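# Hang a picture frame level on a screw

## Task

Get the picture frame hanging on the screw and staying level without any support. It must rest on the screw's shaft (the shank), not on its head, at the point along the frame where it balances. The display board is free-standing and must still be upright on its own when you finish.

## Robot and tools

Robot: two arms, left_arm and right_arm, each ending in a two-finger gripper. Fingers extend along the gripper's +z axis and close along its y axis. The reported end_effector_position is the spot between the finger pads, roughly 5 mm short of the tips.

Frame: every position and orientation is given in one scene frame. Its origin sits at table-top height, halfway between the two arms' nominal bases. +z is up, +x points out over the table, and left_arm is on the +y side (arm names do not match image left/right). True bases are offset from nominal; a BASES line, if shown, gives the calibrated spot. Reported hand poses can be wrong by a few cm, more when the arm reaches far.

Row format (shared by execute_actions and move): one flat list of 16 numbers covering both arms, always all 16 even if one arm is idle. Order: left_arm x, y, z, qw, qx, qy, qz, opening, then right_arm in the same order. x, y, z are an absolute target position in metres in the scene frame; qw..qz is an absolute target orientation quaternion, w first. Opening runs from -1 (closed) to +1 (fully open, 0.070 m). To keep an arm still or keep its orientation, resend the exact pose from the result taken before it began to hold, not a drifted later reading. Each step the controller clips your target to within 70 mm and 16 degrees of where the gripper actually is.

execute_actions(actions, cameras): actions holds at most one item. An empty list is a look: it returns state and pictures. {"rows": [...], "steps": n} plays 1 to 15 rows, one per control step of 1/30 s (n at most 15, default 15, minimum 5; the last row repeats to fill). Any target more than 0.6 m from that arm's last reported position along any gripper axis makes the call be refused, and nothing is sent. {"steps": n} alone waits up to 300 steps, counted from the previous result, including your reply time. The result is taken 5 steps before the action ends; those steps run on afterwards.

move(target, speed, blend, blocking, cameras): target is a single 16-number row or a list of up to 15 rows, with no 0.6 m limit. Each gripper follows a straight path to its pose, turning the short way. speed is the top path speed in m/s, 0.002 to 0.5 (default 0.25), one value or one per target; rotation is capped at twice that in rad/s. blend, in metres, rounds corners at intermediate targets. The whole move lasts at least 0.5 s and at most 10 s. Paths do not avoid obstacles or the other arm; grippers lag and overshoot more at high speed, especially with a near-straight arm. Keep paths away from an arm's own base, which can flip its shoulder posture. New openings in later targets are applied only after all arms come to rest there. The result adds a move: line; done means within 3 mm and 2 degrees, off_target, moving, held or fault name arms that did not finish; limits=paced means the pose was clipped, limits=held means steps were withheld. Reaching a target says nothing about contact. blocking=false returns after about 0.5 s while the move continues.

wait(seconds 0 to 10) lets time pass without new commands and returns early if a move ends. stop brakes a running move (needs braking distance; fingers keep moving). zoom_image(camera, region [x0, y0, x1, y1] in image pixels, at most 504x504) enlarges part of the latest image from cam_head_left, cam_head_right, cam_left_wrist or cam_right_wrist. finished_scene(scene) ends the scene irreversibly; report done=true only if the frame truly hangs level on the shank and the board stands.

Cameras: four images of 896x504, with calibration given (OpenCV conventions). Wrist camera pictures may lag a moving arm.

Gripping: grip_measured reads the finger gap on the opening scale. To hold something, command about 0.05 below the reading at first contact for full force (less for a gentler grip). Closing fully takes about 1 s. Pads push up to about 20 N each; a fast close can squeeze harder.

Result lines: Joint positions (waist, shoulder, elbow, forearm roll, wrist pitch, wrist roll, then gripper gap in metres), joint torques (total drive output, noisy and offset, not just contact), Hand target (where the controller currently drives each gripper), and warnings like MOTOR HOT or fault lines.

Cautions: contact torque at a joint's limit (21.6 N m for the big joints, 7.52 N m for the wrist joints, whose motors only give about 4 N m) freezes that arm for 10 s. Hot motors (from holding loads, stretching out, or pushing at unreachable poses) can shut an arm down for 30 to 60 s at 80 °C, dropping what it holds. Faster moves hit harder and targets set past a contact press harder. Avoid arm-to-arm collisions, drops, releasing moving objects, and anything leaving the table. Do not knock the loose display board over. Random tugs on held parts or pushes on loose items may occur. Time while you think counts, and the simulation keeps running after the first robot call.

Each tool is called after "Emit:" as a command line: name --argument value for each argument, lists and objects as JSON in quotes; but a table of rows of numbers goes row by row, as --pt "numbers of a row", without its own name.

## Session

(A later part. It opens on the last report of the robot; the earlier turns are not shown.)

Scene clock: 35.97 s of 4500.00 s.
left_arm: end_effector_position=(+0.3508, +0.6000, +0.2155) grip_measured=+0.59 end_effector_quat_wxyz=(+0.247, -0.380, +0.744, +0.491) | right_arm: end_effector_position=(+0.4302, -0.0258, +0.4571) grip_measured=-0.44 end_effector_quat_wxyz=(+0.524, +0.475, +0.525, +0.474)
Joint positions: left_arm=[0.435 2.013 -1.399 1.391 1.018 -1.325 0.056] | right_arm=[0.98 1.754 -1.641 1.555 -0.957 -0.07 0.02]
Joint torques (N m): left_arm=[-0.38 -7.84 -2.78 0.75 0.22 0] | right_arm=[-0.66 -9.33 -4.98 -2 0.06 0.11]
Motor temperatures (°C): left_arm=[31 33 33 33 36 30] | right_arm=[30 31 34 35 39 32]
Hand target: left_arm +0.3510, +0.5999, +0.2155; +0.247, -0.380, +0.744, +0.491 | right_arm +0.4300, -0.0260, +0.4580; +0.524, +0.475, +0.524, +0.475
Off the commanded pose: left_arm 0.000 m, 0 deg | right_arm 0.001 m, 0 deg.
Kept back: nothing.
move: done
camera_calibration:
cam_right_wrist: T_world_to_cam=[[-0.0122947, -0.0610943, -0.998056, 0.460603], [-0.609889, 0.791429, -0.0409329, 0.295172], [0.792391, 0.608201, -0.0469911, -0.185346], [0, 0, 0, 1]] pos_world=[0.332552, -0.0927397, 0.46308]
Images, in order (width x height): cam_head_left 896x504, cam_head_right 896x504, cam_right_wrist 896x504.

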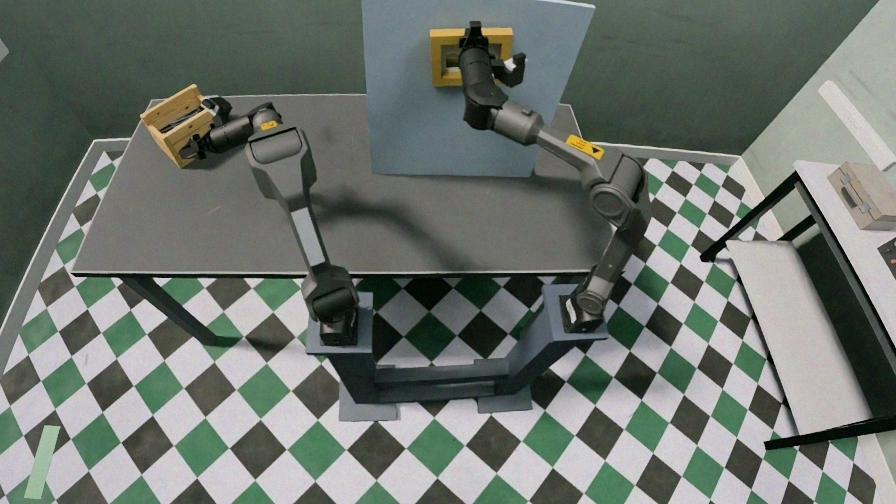

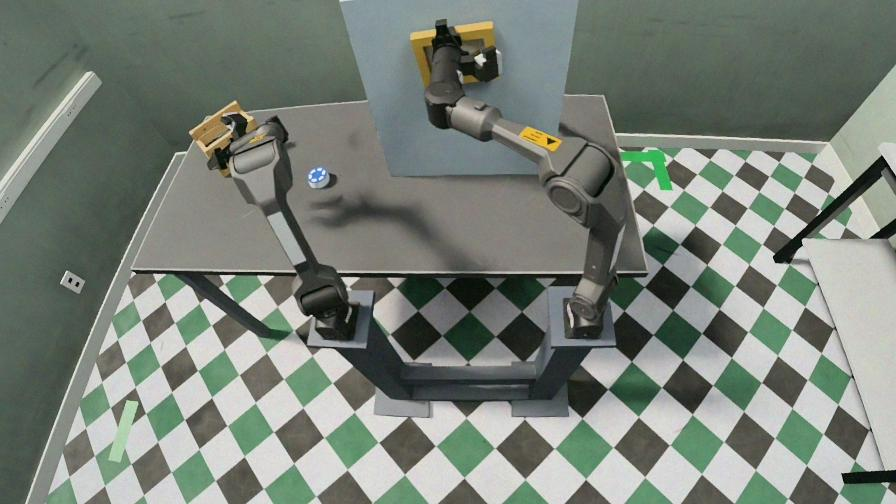

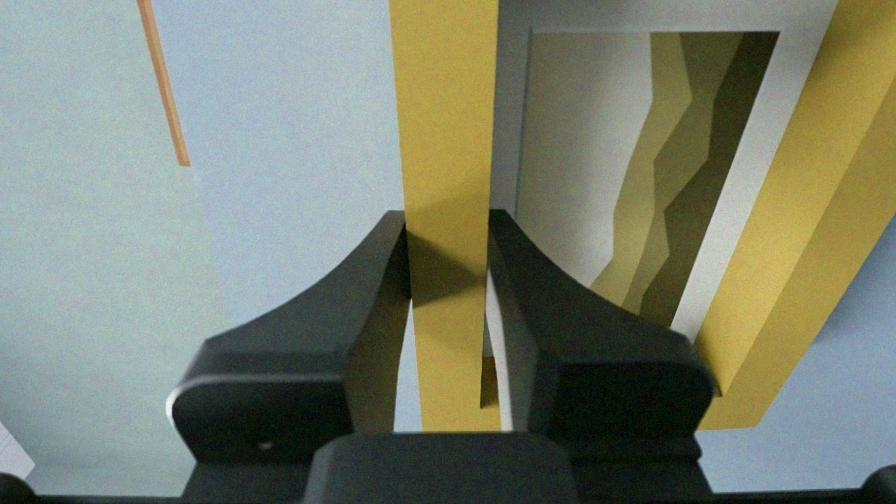

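Emit:
move --pt "0.351 0.5999 0.2155 0.247 -0.380 0.744 0.491 0.59 0.430 -0.026 0.4620 0.5242 0.4745 0.5242 0.4745 -0.50" --pt "0.351 0.5999 0.2155 0.247 -0.380 0.744 0.491 0.59 0.410 -0.026 0.4620 0.5242 0.4745 0.5242 0.4745 -0.50" --speed 0.06 --blend 0.003 --cameras '["cam_right_wrist", "cam_head_left", "cam_head_right"]'

Emit:
zoom_image --camera "cam_head_left" --region '[360, 0, 600, 180]'

Scene clock: 37.13 s of 4500.00 s.
left_arm: end_effector_position=(+0.3508, +0.6000, +0.2155) grip_measured=+0.59 end_effector_quat_wxyz=(+0.247, -0.380, +0.744, +0.491) | right_arm: end_effector_position=(+0.4096, -0.0260, +0.4621) grip_measured=-0.44 end_effector_quat_wxyz=(+0.524, +0.474, +0.524, +0.474)
Joint positions: left_arm=[0.435 2.013 -1.399 1.391 1.018 -1.325 0.056] | right_arm=[1.031 1.712 -1.602 1.557 -1.007 -0.073 0.02]
Joint torques (N m): left_arm=[-0.38 -7.91 -2.57 0.78 0.25 0.01] | right_arm=[-0.51 -7.62 -4.63 -1.72 0.06 0.05]
Motor temperatures (°C): left_arm=[31 33 33 33 36 30] | right_arm=[30 31 34 35 39 32]
Hand target: left_arm +0.3510, +0.5999, +0.2155; +0.247, -0.380, +0.744, +0.491 | right_arm +0.4100, -0.0260, +0.4620; +0.524, +0.475, +0.524, +0.475
Off the commanded pose: left_arm 0.000 m, 0 deg | right_arm 0.000 m, 0 deg.
Kept back: nothing.
move: done; blend cut to 0.002 m at target 1
camera_calibration:
cam_right_wrist: T_world_to_cam=[[-0.00995758, -0.0610888, -0.998083, 0.464343], [-0.610231, 0.791092, -0.0423316, 0.283792], [0.792161, 0.608639, -0.0451556, -0.169437], [0, 0, 0, 1]] pos_world=[0.312024, -0.0930134, 0.467815]
Images, in order (width x height): cam_head_left 896x504, cam_head_right 896x504, cam_right_wrist 896x504.

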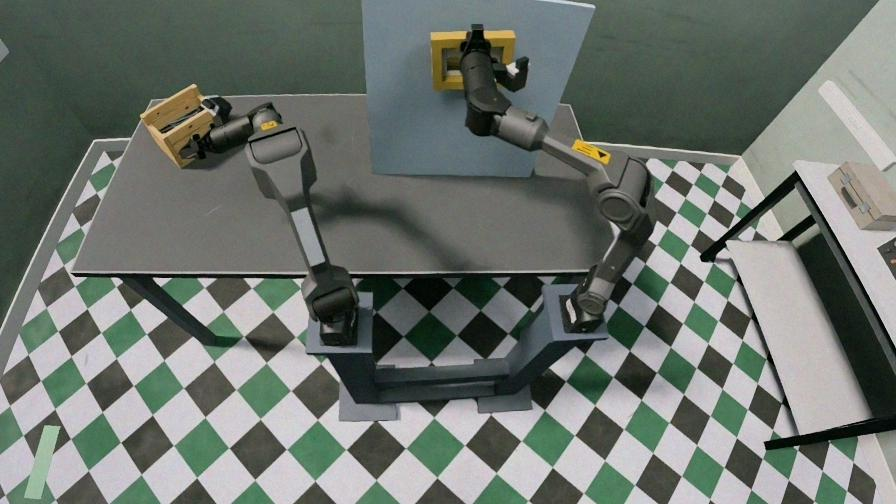

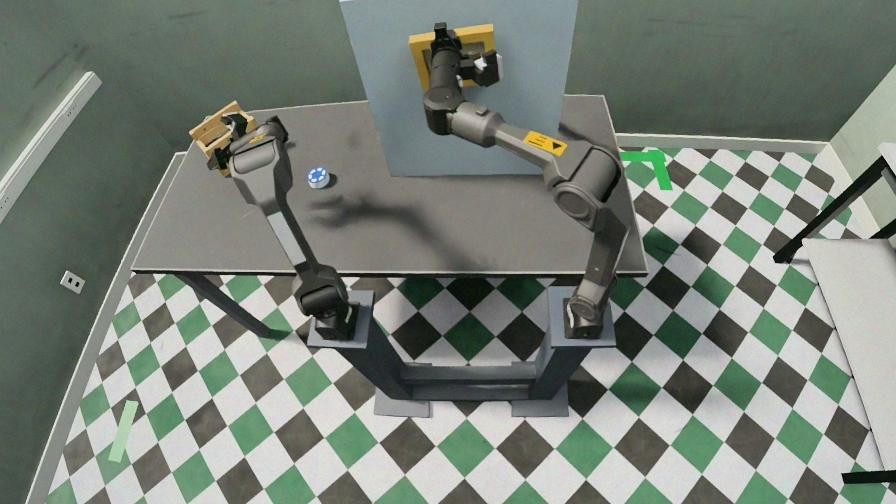

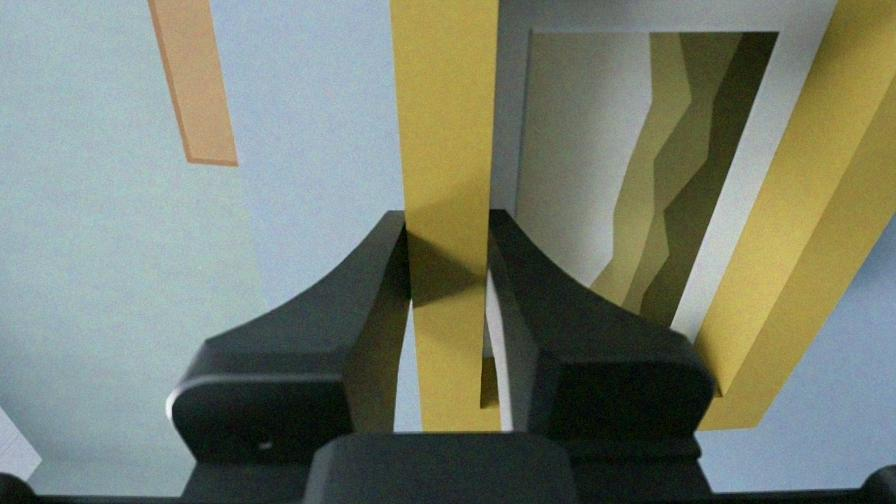

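Scaled by 2.100 from the camera's 896x504 image, which has a finer 1280x720 frame.

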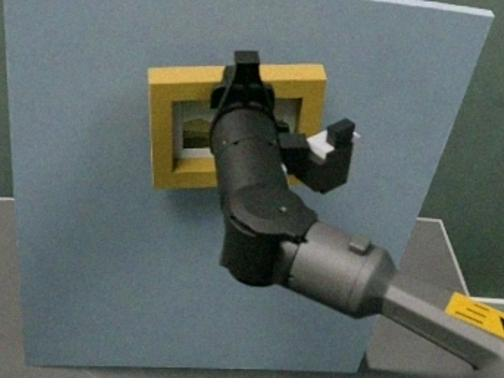

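Emit:
move --pt "0.351 0.50 0.32 0.247 -0.380 0.744 0.491 0.59 0.385 -0.03 0.46 0.5 0.5 0.5 0.5 -0.50" --pt "0.36 0.35 0.31 0.419 -0.118 0.8985 0.055 0.59 0.355 -0.055 0.455 0.3536 0.3536 0.6124 0.6124 -0.50" --pt "0.36 0.20 0.40 0.242 -0.242 0.665 -0.665 0.59 0.33 -0.08 0.45 0.183 0.183 0.683 0.683 -0.50" --pt "0.405 0.14 0.45 0.242 -0.242 0.665 -0.665 0.59 0.33 -0.08 0.45 0.183 0.183 0.683 0.683 -0.50" --speed 0.3 --blend '[0.05, 0.05, 0.03, 0]'

Scene clock: 46.30 s of 4500.00 s.
left_arm: end_effector_position=(+0.4053, +0.1400, +0.4498) grip_measured=+0.59 end_effector_quat_wxyz=(+0.242, -0.242, +0.665, -0.664) | right_arm: end_effector_position=(+0.3298, -0.0800, +0.4501) grip_measured=-0.44 end_effector_quat_wxyz=(+0.183, +0.182, +0.683, +0.683)
Joint positions: left_arm=[0.281 1.498 -1.299 -1.62 1.151 0.121 0.056] | right_arm=[0.177 1.287 -1.099 1.652 0.899 -0.131 0.02]
Joint torques (N m): left_arm=[0.54 -5.43 -2.65 -0.91 0.24 0.12] | right_arm=[0.7 -4.39 -5.2 1.36 0.01 0.14]
Motor temperatures (°C): left_arm=[31 33 33 33 36 30] | right_arm=[30 31 34 35 39 32]
Hand target: left_arm +0.4050, +0.1400, +0.4500; +0.242, -0.242, +0.664, -0.664 | right_arm +0.3300, -0.0800, +0.4500; +0.183, +0.183, +0.683, +0.683
Off the commanded pose: left_arm 0.000 m, 0 deg | right_arm 0.000 m, 0 deg.
Kept back: nothing.
move: done
camera_calibration:
cam_left_wrist: T_world_to_cam=[[0.00754255, -0.0250985, 0.999657, -0.445645], [-0.994582, -0.103843, 0.00489706, 0.416038], [0.103684, -0.994277, -0.0257457, 0.230429], [0, 0, 0, 1]] pos_world=[0.393253, 0.261128, 0.449387]
cam_right_wrist: T_world_to_cam=[[-0.0372966, 0.0102343, -0.999252, 0.463553], [-0.99043, -0.133347, 0.0356016, 0.293659], [-0.132883, 0.991017, 0.0151098, 0.234666], [0, 0, 0, 1]] pos_world=[0.33932, -0.198143, 0.449206]

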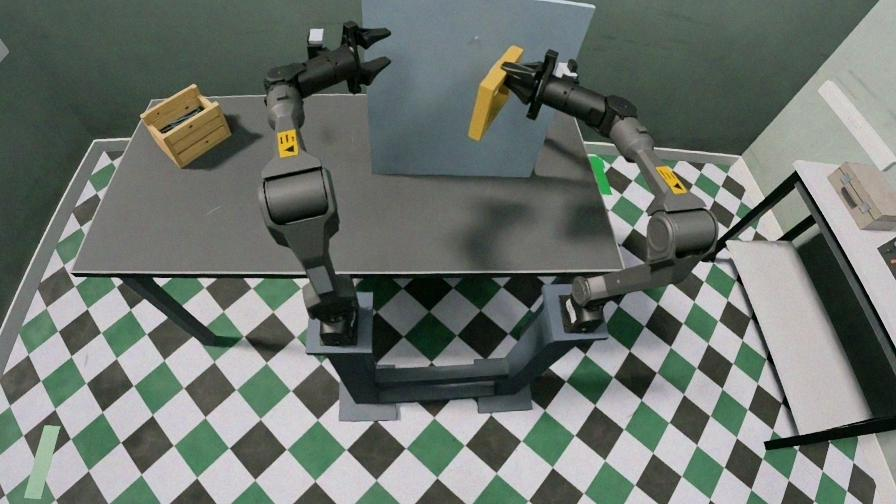

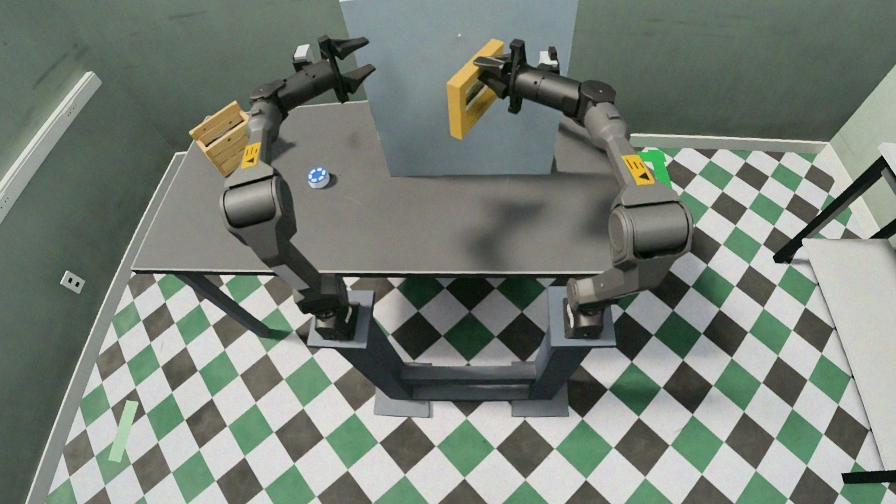

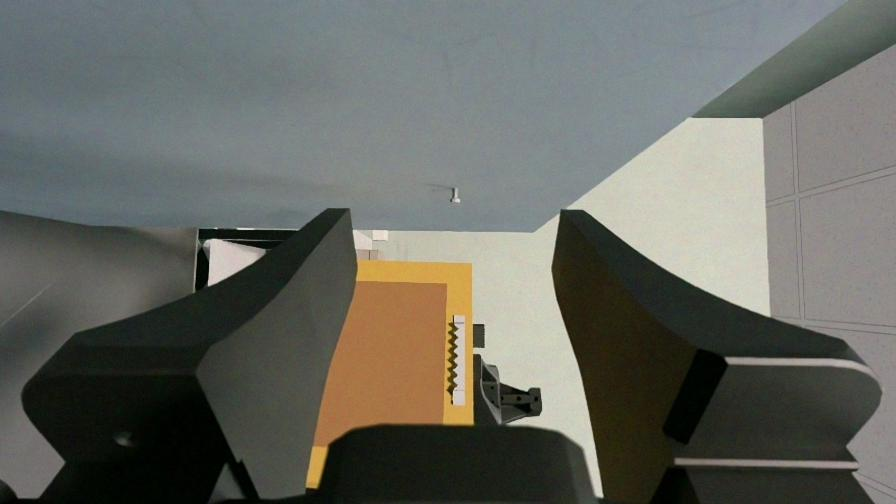

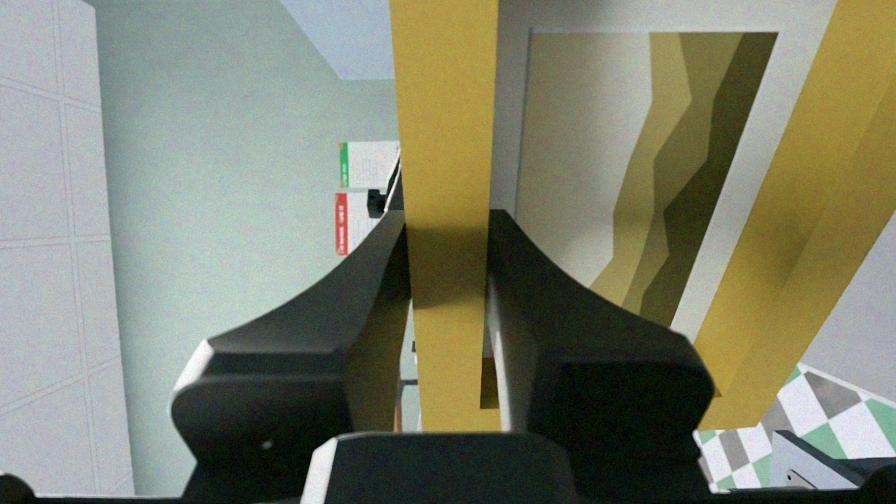

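Excellent view: the sawtooth hanger and the screw are both visible.

Emit:
zoom_image --camera "cam_left_wrist" --region '[300, 250, 500, 430]'

Emit:
zoom_image --camera "cam_left_wrist" --region '[420, 170, 490, 220]'

Emit:
zoom_image --camera "cam_left_wrist" --region '[420, 300, 500, 420]'

Emit:
zoom_image --camera "cam_head_left" --region '[450, 20, 510, 60]'

Emit:
zoom_image --camera "cam_head_right" --region '[430, 15, 490, 55]'

Scaled by 2.520 from the camera's 896x504 image, which has a finer 1280x720 frame.

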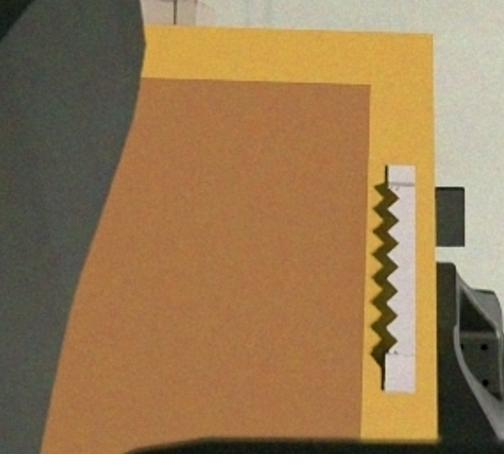

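Scaled by 7.200 from the camera's 896x504 image, which has a finer 1280x720 frame.

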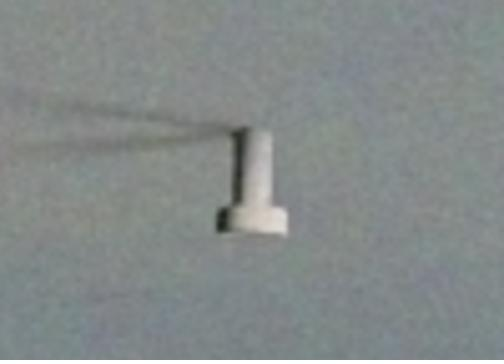

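Scaled by 4.200 from the camera's 896x504 image, which has a finer 1280x720 frame.

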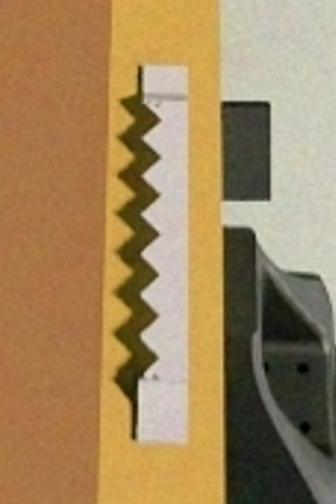

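Scaled by 8.400 from the camera's 896x504 image, which has a finer 1280x720 frame.

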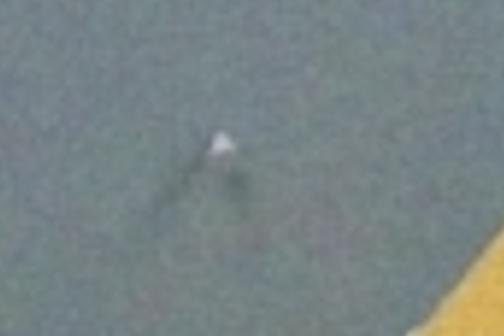

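Scaled by 8.400 from the camera's 896x504 image, which has a finer 1280x720 frame.

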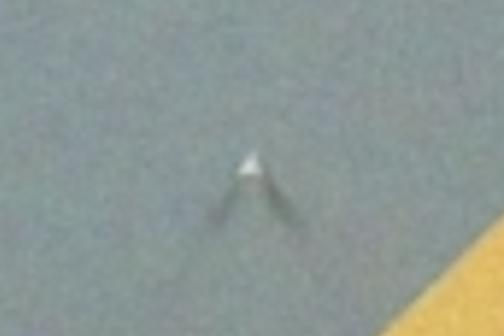

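Emit:
zoom_image --camera "cam_left_wrist" --region '[435, 308, 485, 358]'

Emit:
zoom_image --camera "cam_left_wrist" --region '[435, 358, 485, 408]'

Scaled by 10.080 from the camera's 896x504 image, which has a finer 1280x720 frame.

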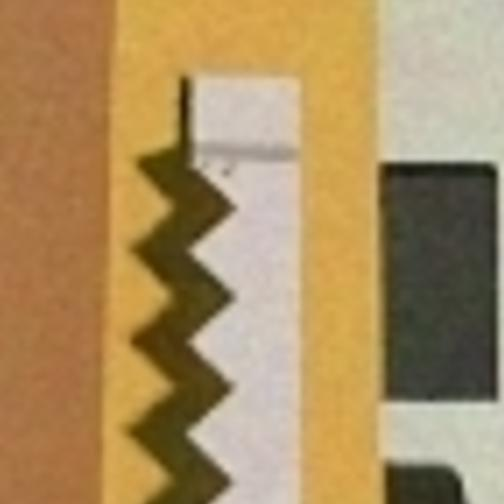

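Scaled by 10.080 from the camera's 896x504 image, which has a finer 1280x720 frame.

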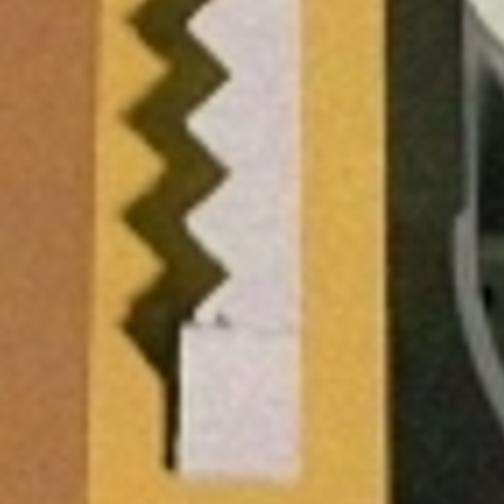

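Emit:
move --pt "0.405 0.14 0.45 0.242 -0.242 0.665 -0.665 0.59 0.35 -0.05 0.46 0.3536 0.3536 0.6124 0.6124 -0.50" --pt "0.405 0.14 0.45 0.242 -0.242 0.665 -0.665 0.59 0.40 -0.0334 0.458 0.5 0.5 0.5 0.5 -0.50" --speed 0.2 --blend '[0.04, 0]'

Emit:
zoom_image --camera "cam_left_wrist" --region '[300, 120, 620, 440]'

Scene clock: 57.83 s of 4500.00 s.
left_arm: end_effector_position=(+0.4052, +0.1398, +0.4498) grip_measured=+0.59 end_effector_quat_wxyz=(+0.242, -0.242, +0.665, -0.664) | right_arm: end_effector_position=(+0.4004, -0.0334, +0.4578) grip_measured=-0.44 end_effector_quat_wxyz=(+0.500, +0.500, +0.500, +0.499)
Joint positions: left_arm=[0.281 1.498 -1.299 -1.62 1.152 0.122 0.056] | right_arm=[1.043 1.671 -1.532 1.54 -1.022 0.06 0.02]
Joint torques (N m): left_arm=[0.34 -6.34 -2.53 -0.95 0.23 0.08] | right_arm=[0.24 -8.52 -4.13 -1.72 0.01 -0.02]
Motor temperatures (°C): left_arm=[31 33 33 33 36 30] | right_arm=[30 31 34 36 39 32]
Hand target: left_arm +0.4050, +0.1400, +0.4500; +0.242, -0.242, +0.664, -0.664 | right_arm +0.4000, -0.0334, +0.4580; +0.500, +0.500, +0.500, +0.500
Off the commanded pose: left_arm 0.000 m, 0 deg | right_arm 0.000 m, 0 deg.
Kept back: nothing.
move: done
camera_calibration:
cam_left_wrist: T_world_to_cam=[[0.00678272, -0.0255822, 0.99965, -0.445293], [-0.994676, -0.102965, 0.00411397, 0.416143], [0.102824, -0.994356, -0.0261444, 0.230859], [0, 0, 0, 1]] pos_world=[0.39321, 0.261013, 0.449461]
cam_right_wrist: T_world_to_cam=[[-0.0101974, 0.0384563, -0.999208, 0.463425], [-0.608953, 0.792357, 0.0367099, 0.24718], [0.793141, 0.608845, 0.0153381, -0.185881], [0, 0, 0, 1]] pos_world=[0.302677, -0.100504, 0.456836]

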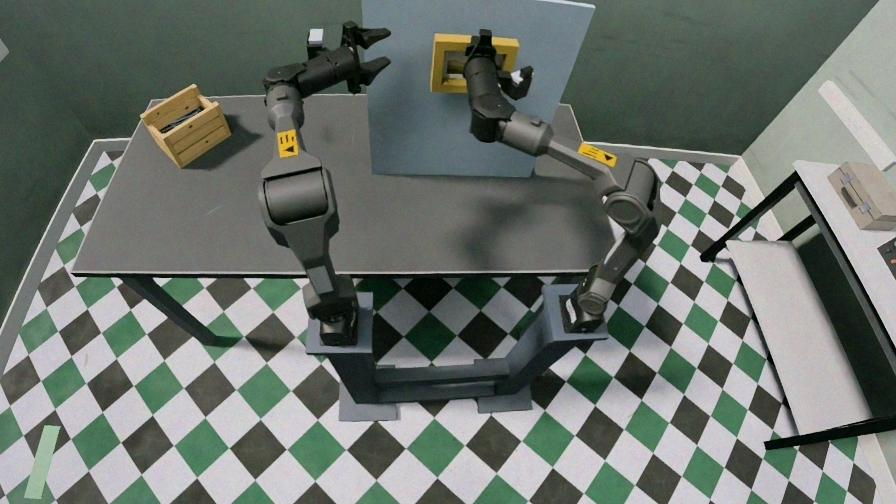

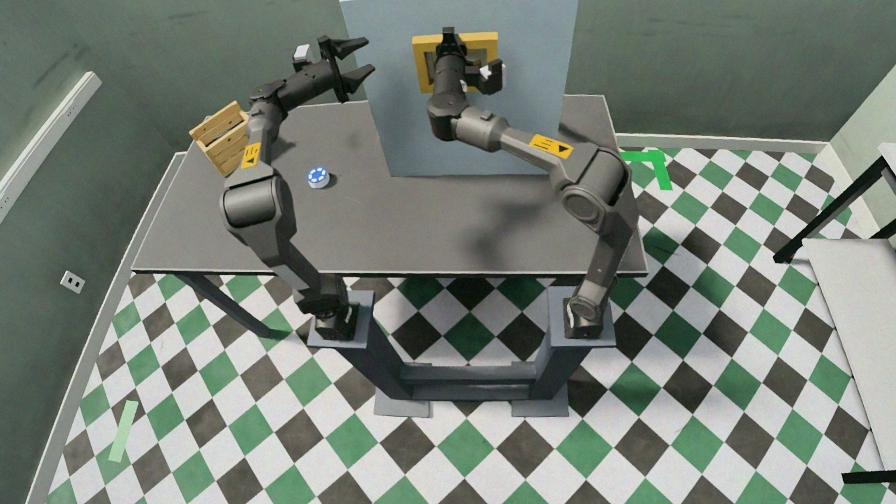

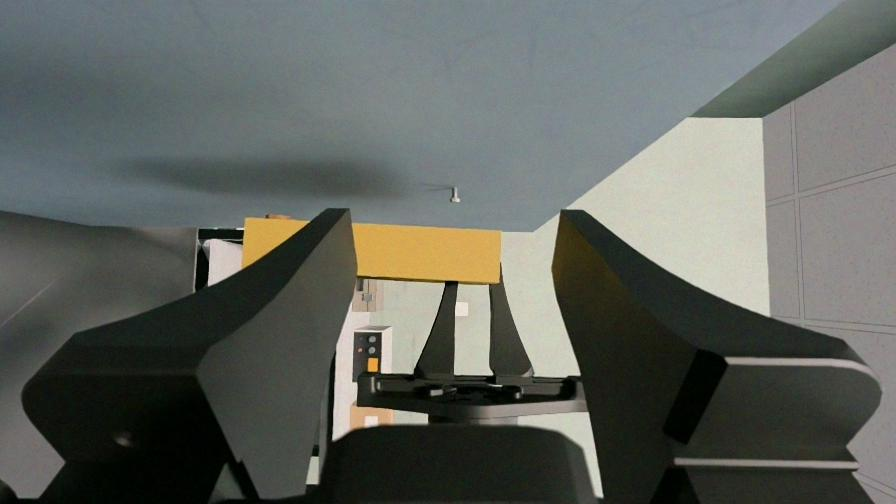

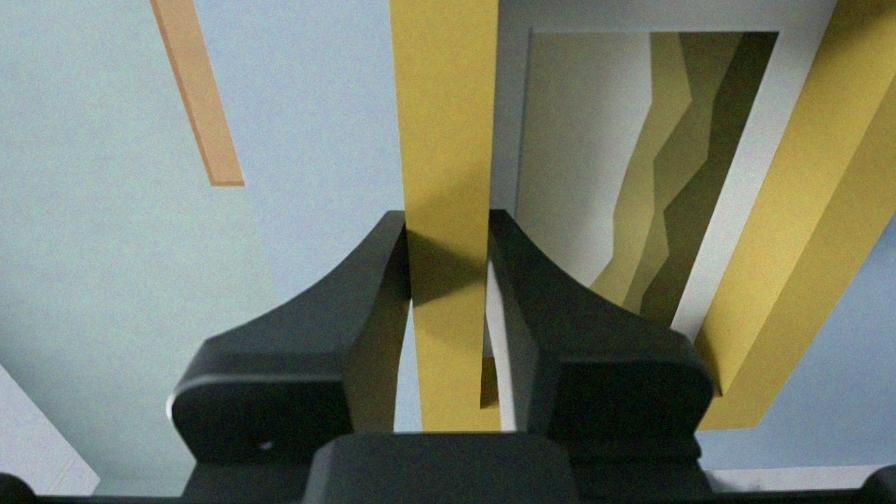

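Scaled by 1.575 from the camera's 896x504 image, which has a finer 1280x720 frame.

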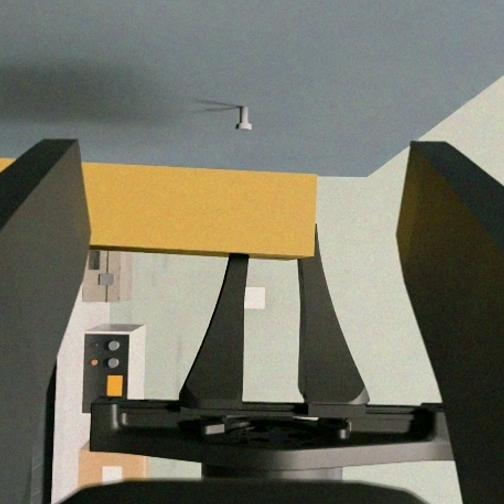

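Emit:
move --pt "0.405 0.14 0.45 0.242 -0.242 0.665 -0.665 0.59 0.434 -0.0334 0.458 0.5 0.5 0.5 0.5 -0.50" --speed 0.05

Emit:
zoom_image --camera "cam_left_wrist" --region '[300, 120, 620, 440]'

Emit:
zoom_image --camera "cam_head_left" --region '[400, 10, 560, 110]'

Scene clock: 60.27 s of 4500.00 s.
left_arm: end_effector_position=(+0.4052, +0.1398, +0.4498) grip_measured=+0.59 end_effector_quat_wxyz=(+0.242, -0.242, +0.665, -0.664) | right_arm: end_effector_position=(+0.4327, -0.0325, +0.4589) grip_measured=-0.44 end_effector_quat_wxyz=(+0.499, +0.500, +0.500, +0.502)
Joint positions: left_arm=[0.281 1.498 -1.299 -1.62 1.152 0.122 0.056] | right_arm=[0.961 1.737 -1.623 1.55 -0.935 0.037 0.019]
Joint torques (N m): left_arm=[0.28 -6.34 -2.62 -0.96 0.21 0.09] | right_arm=[-6.22 -4.62 -4.96 -2.03 0.22 -0.13]
Motor temperatures (°C): left_arm=[31 33 33 33 36 30] | right_arm=[30 31 34 36 38 32]
Hand target: left_arm +0.4050, +0.1400, +0.4500; +0.242, -0.242, +0.664, -0.664 | right_arm +0.4340, -0.0334, +0.4580; +0.500, +0.500, +0.500, +0.500
Off the commanded pose: left_arm 0.000 m, 0 deg | right_arm 0.002 m, 0 deg.
Kept back: nothing.
move: done
camera_calibration:
cam_left_wrist: T_world_to_cam=[[0.00678272, -0.0255822, 0.99965, -0.445293], [-0.994676, -0.102965, 0.00411397, 0.416143], [0.102824, -0.994356, -0.0261444, 0.230859], [0, 0, 0, 1]] pos_world=[0.39321, 0.261013, 0.449461]
cam_right_wrist: T_world_to_cam=[[-0.00971928, 0.0416104, -0.999087, 0.464666], [-0.612507, 0.789511, 0.0388405, 0.266559], [0.790406, 0.612325, 0.0178132, -0.211892], [0, 0, 0, 1]] pos_world=[0.335266, -0.100039, 0.457663]

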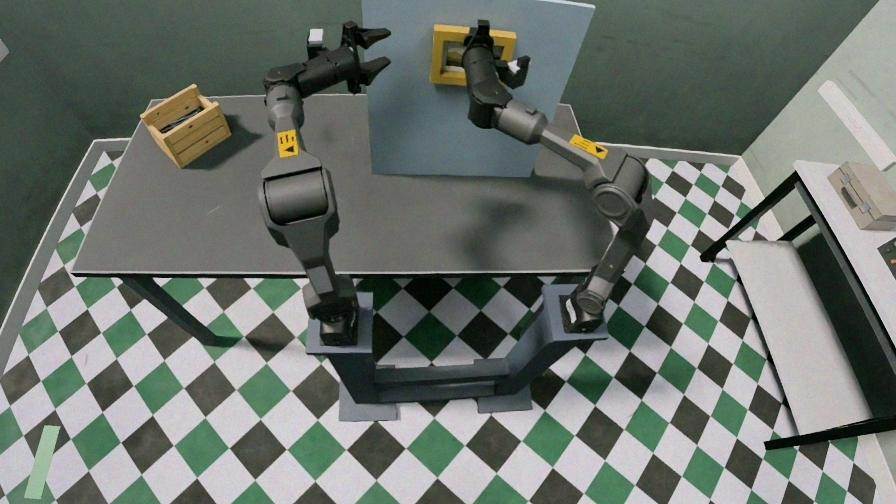

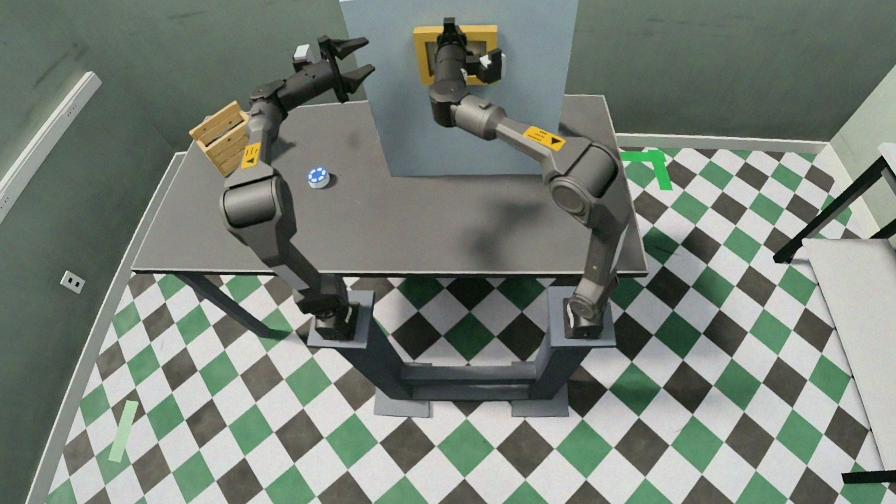

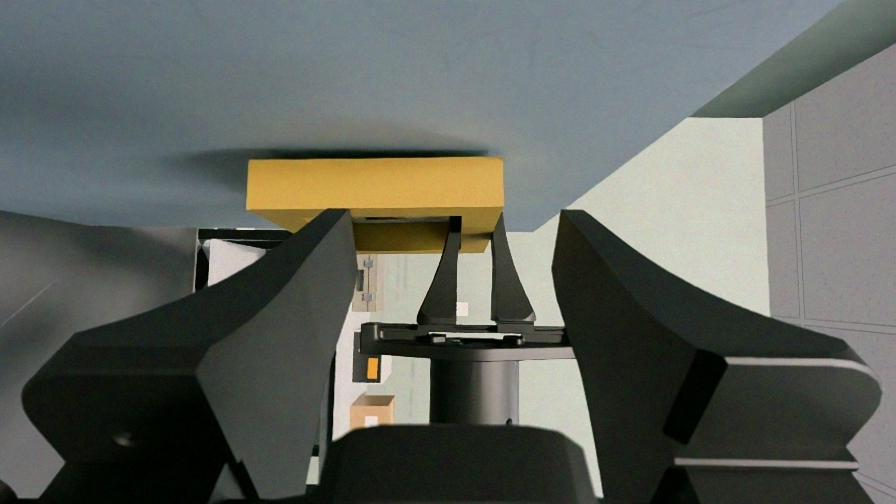

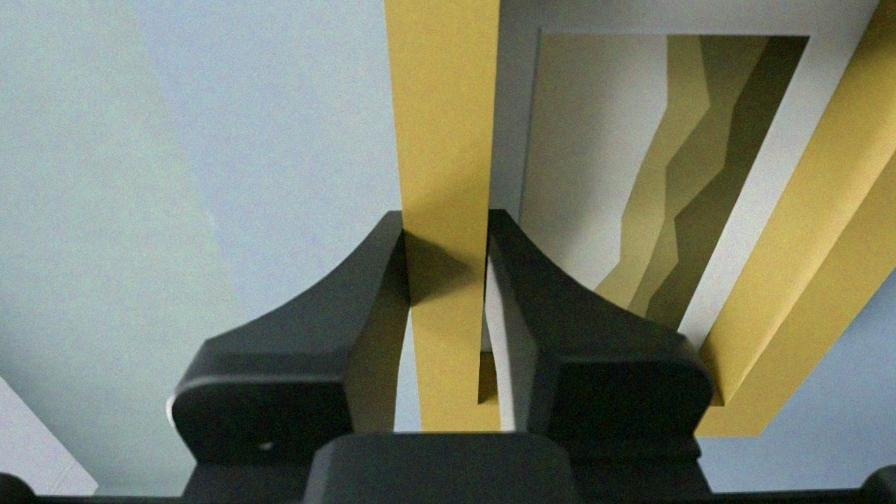

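Scaled by 1.575 from the camera's 896x504 image, which has a finer 1280x720 frame.

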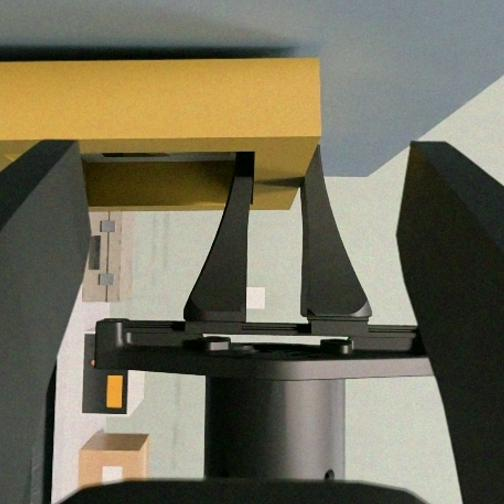

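Scaled by 3.150 from the camera's 896x504 image, which has a finer 1280x720 frame.

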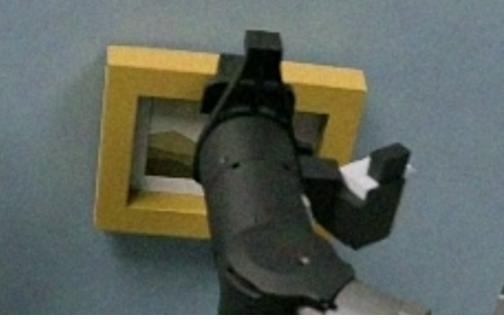

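Emit:
zoom_image --camera "cam_left_wrist" --region '[230, 130, 390, 220]'

Emit:
zoom_image --camera "cam_left_wrist" --region '[390, 130, 550, 220]'

Emit:
zoom_image --camera "cam_right_wrist" --region '[360, 0, 860, 440]'

Scaled by 3.150 from the camera's 896x504 image, which has a finer 1280x720 frame.

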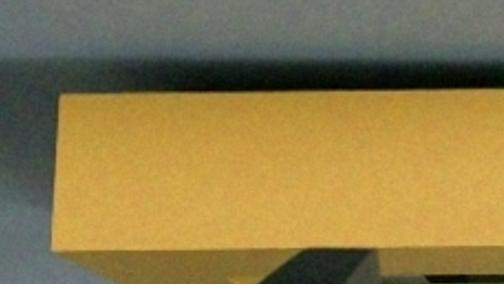

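Scaled by 3.150 from the camera's 896x504 image, which has a finer 1280x720 frame.

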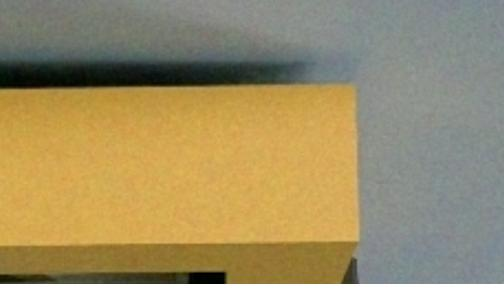

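Scaled by 1.008 from the camera's 896x504 image, which has a finer 1280x720 frame.

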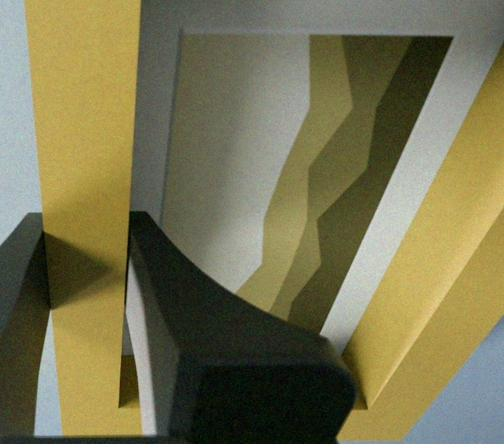

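Emit:
move --pt "0.405 0.14 0.45 0.242 -0.242 0.665 -0.665 0.59 0.4305 -0.0334 0.458 0.5 0.5 0.5 0.5 -0.50" --speed 0.04 --cameras '["cam_left_wrist"]'

Emit:
zoom_image --camera "cam_left_wrist" --region '[300, 120, 620, 440]'

Scene clock: 65.13 s of 4500.00 s.
left_arm: end_effector_position=(+0.4052, +0.1398, +0.4498) grip_measured=+0.59 end_effector_quat_wxyz=(+0.242, -0.242, +0.665, -0.664) | right_arm: end_effector_position=(+0.4305, -0.0334, +0.4581) grip_measured=-0.45 end_effector_quat_wxyz=(+0.500, +0.500, +0.500, +0.500)
Joint positions: left_arm=[0.281 1.498 -1.299 -1.62 1.152 0.122 0.056] | right_arm=[0.966 1.732 -1.612 1.547 -0.943 0.04 0.019]
Joint torques (N m): left_arm=[0.28 -6.42 -2.57 -0.93 0.21 0.09] | right_arm=[0.74 -9.04 -4.26 -1.67 -0.18 0.13]
Motor temperatures (°C): left_arm=[31 33 33 33 36 30] | right_arm=[30 31 34 36 39 32]
Hand target: left_arm +0.4050, +0.1400, +0.4500; +0.242, -0.242, +0.664, -0.664 | right_arm +0.4305, -0.0334, +0.4580; +0.500, +0.500, +0.500, +0.500
Off the commanded pose: left_arm 0.000 m, 0 deg | right_arm 0.000 m, 0 deg.
Kept back: nothing.
move: done
camera_calibration:
cam_left_wrist: T_world_to_cam=[[0.00678272, -0.0255822, 0.99965, -0.445293], [-0.994676, -0.102965, 0.00411397, 0.416143], [0.102824, -0.994356, -0.0261444, 0.230859], [0, 0, 0, 1]] pos_world=[0.39321, 0.261013, 0.449461]
Images, in order (width x height): cam_left_wrist 896x504.

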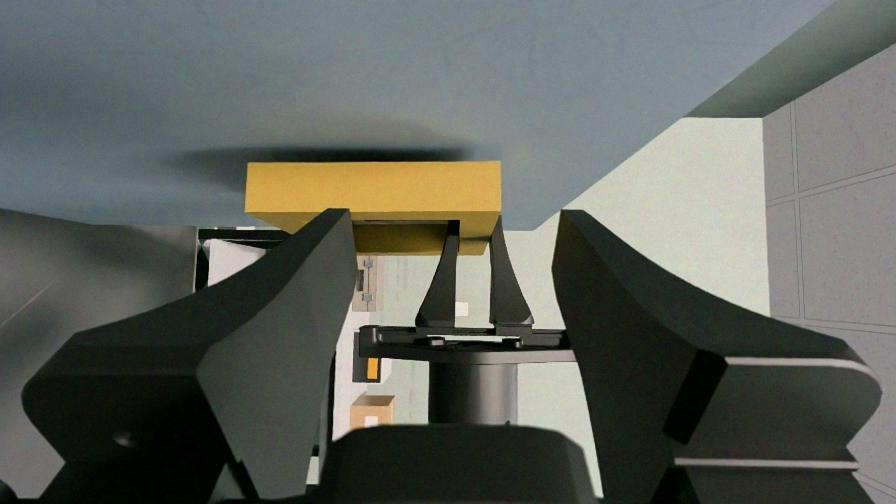

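Scaled by 1.575 from the camera's 896x504 image, which has a finer 1280x720 frame.

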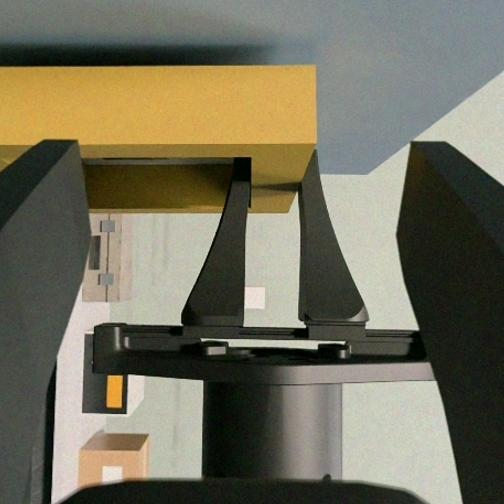

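Emit:
move --pt "0.405 0.14 0.45 0.242 -0.242 0.665 -0.665 0.59 0.4322 -0.0334 0.457 0.5 0.5 0.5 0.5 -0.50" --pt "0.405 0.14 0.45 0.242 -0.242 0.665 -0.665 0.59 0.4322 -0.0334 0.450 0.5 0.5 0.5 0.5 -0.50" --speed 0.04 --cameras '["cam_left_wrist"]'

Scene clock: 66.77 s of 4500.00 s.
left_arm: end_effector_position=(+0.4052, +0.1398, +0.4498) grip_measured=+0.59 end_effector_quat_wxyz=(+0.242, -0.242, +0.665, -0.664) | right_arm: end_effector_position=(+0.4320, -0.0332, +0.4507) grip_measured=-0.45 end_effector_quat_wxyz=(+0.500, +0.499, +0.500, +0.501)
Joint positions: left_arm=[0.281 1.498 -1.299 -1.62 1.152 0.122 0.056] | right_arm=[0.962 1.734 -1.584 1.523 -0.939 0.079 0.019]
Joint torques (N m): left_arm=[0.32 -6.34 -2.57 -0.98 0.21 0.11] | right_arm=[-0.69 -7.18 -4.11 -1.11 -0.24 -0.17]
Motor temperatures (°C): left_arm=[31 33 33 33 36 30] | right_arm=[30 31 34 36 38 32]
Hand target: left_arm +0.4050, +0.1400, +0.4500; +0.242, -0.242, +0.664, -0.664 | right_arm +0.4322, -0.0334, +0.4500; +0.500, +0.500, +0.500, +0.500
Off the commanded pose: left_arm 0.000 m, 0 deg | right_arm 0.001 m, 0 deg.
Kept back: nothing.
move: done
camera_calibration:
cam_left_wrist: T_world_to_cam=[[0.00678272, -0.0255822, 0.99965, -0.445293], [-0.994676, -0.102965, 0.00411397, 0.416143], [0.102824, -0.994356, -0.0261444, 0.230859], [0, 0, 0, 1]] pos_world=[0.39321, 0.261013, 0.449461]
Images, in order (width x height): cam_left_wrist 896x504.

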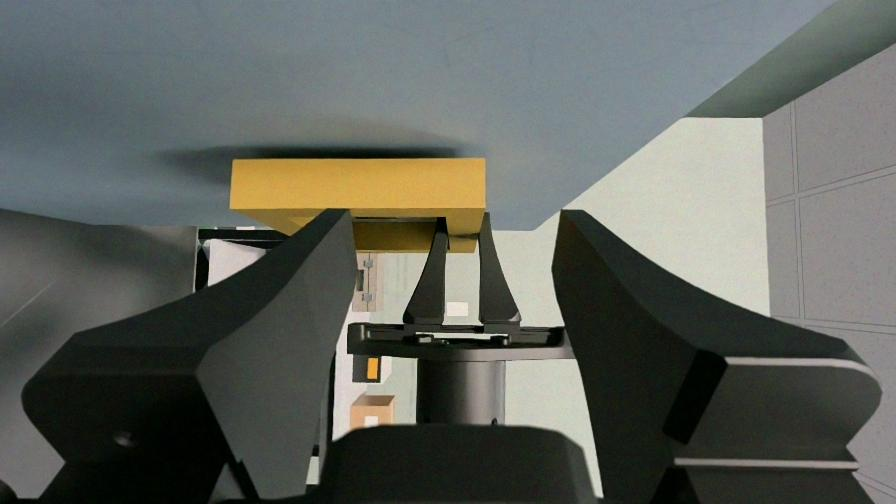

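Emit:
move --pt "0.405 0.14 0.45 0.242 -0.242 0.665 -0.665 0.59 0.4322 -0.0334 0.446 0.5 0.5 0.5 0.5 -0.50" --speed 0.03 --cameras '["cam_left_wrist"]'

Scene clock: 67.70 s of 4500.00 s.
left_arm: end_effector_position=(+0.4052, +0.1398, +0.4498) grip_measured=+0.59 end_effector_quat_wxyz=(+0.242, -0.242, +0.665, -0.664) | right_arm: end_effector_position=(+0.4318, -0.0332, +0.4484) grip_measured=-0.45 end_effector_quat_wxyz=(+0.501, +0.498, +0.499, +0.502)
Joint positions: left_arm=[0.281 1.498 -1.299 -1.62 1.152 0.122 0.056] | right_arm=[0.962 1.733 -1.57 1.508 -0.939 0.098 0.019]
Joint torques (N m): left_arm=[0.25 -6.41 -2.64 -0.96 0.18 0.06] | right_arm=[-2.57 -4.09 -0.22 1.9 -1.17 0.16]
Motor temperatures (°C): left_arm=[31 33 33 33 36 30] | right_arm=[30 31 34 36 39 32]
Hand target: left_arm +0.4050, +0.1400, +0.4500; +0.242, -0.242, +0.664, -0.664 | right_arm +0.4322, -0.0334, +0.4460; +0.500, +0.500, +0.500, +0.500
Off the commanded pose: left_arm 0.000 m, 0 deg | right_arm 0.002 m, 0 deg.
Kept back: nothing.
move: done
camera_calibration:
cam_left_wrist: T_world_to_cam=[[0.00678272, -0.0255822, 0.99965, -0.445293], [-0.994676, -0.102965, 0.00411397, 0.416143], [0.102824, -0.994356, -0.0261444, 0.230859], [0, 0, 0, 1]] pos_world=[0.39321, 0.261013, 0.449461]
Images, in order (width x height): cam_left_wrist 896x504.

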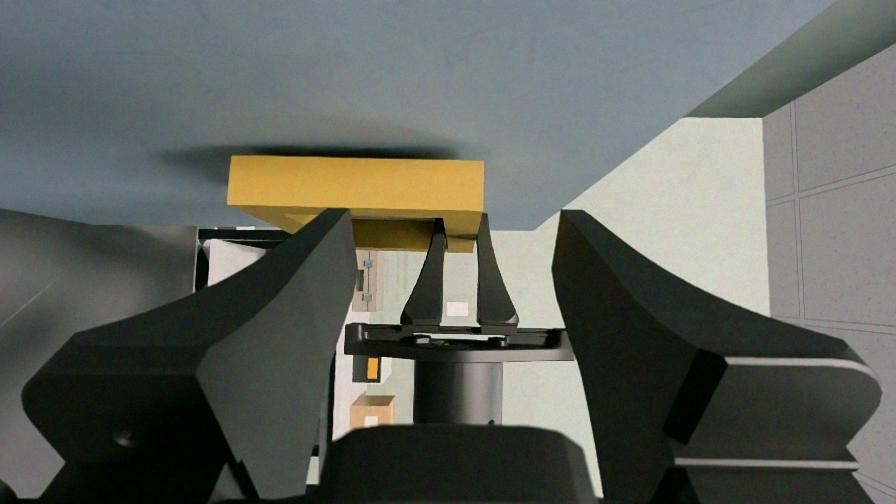

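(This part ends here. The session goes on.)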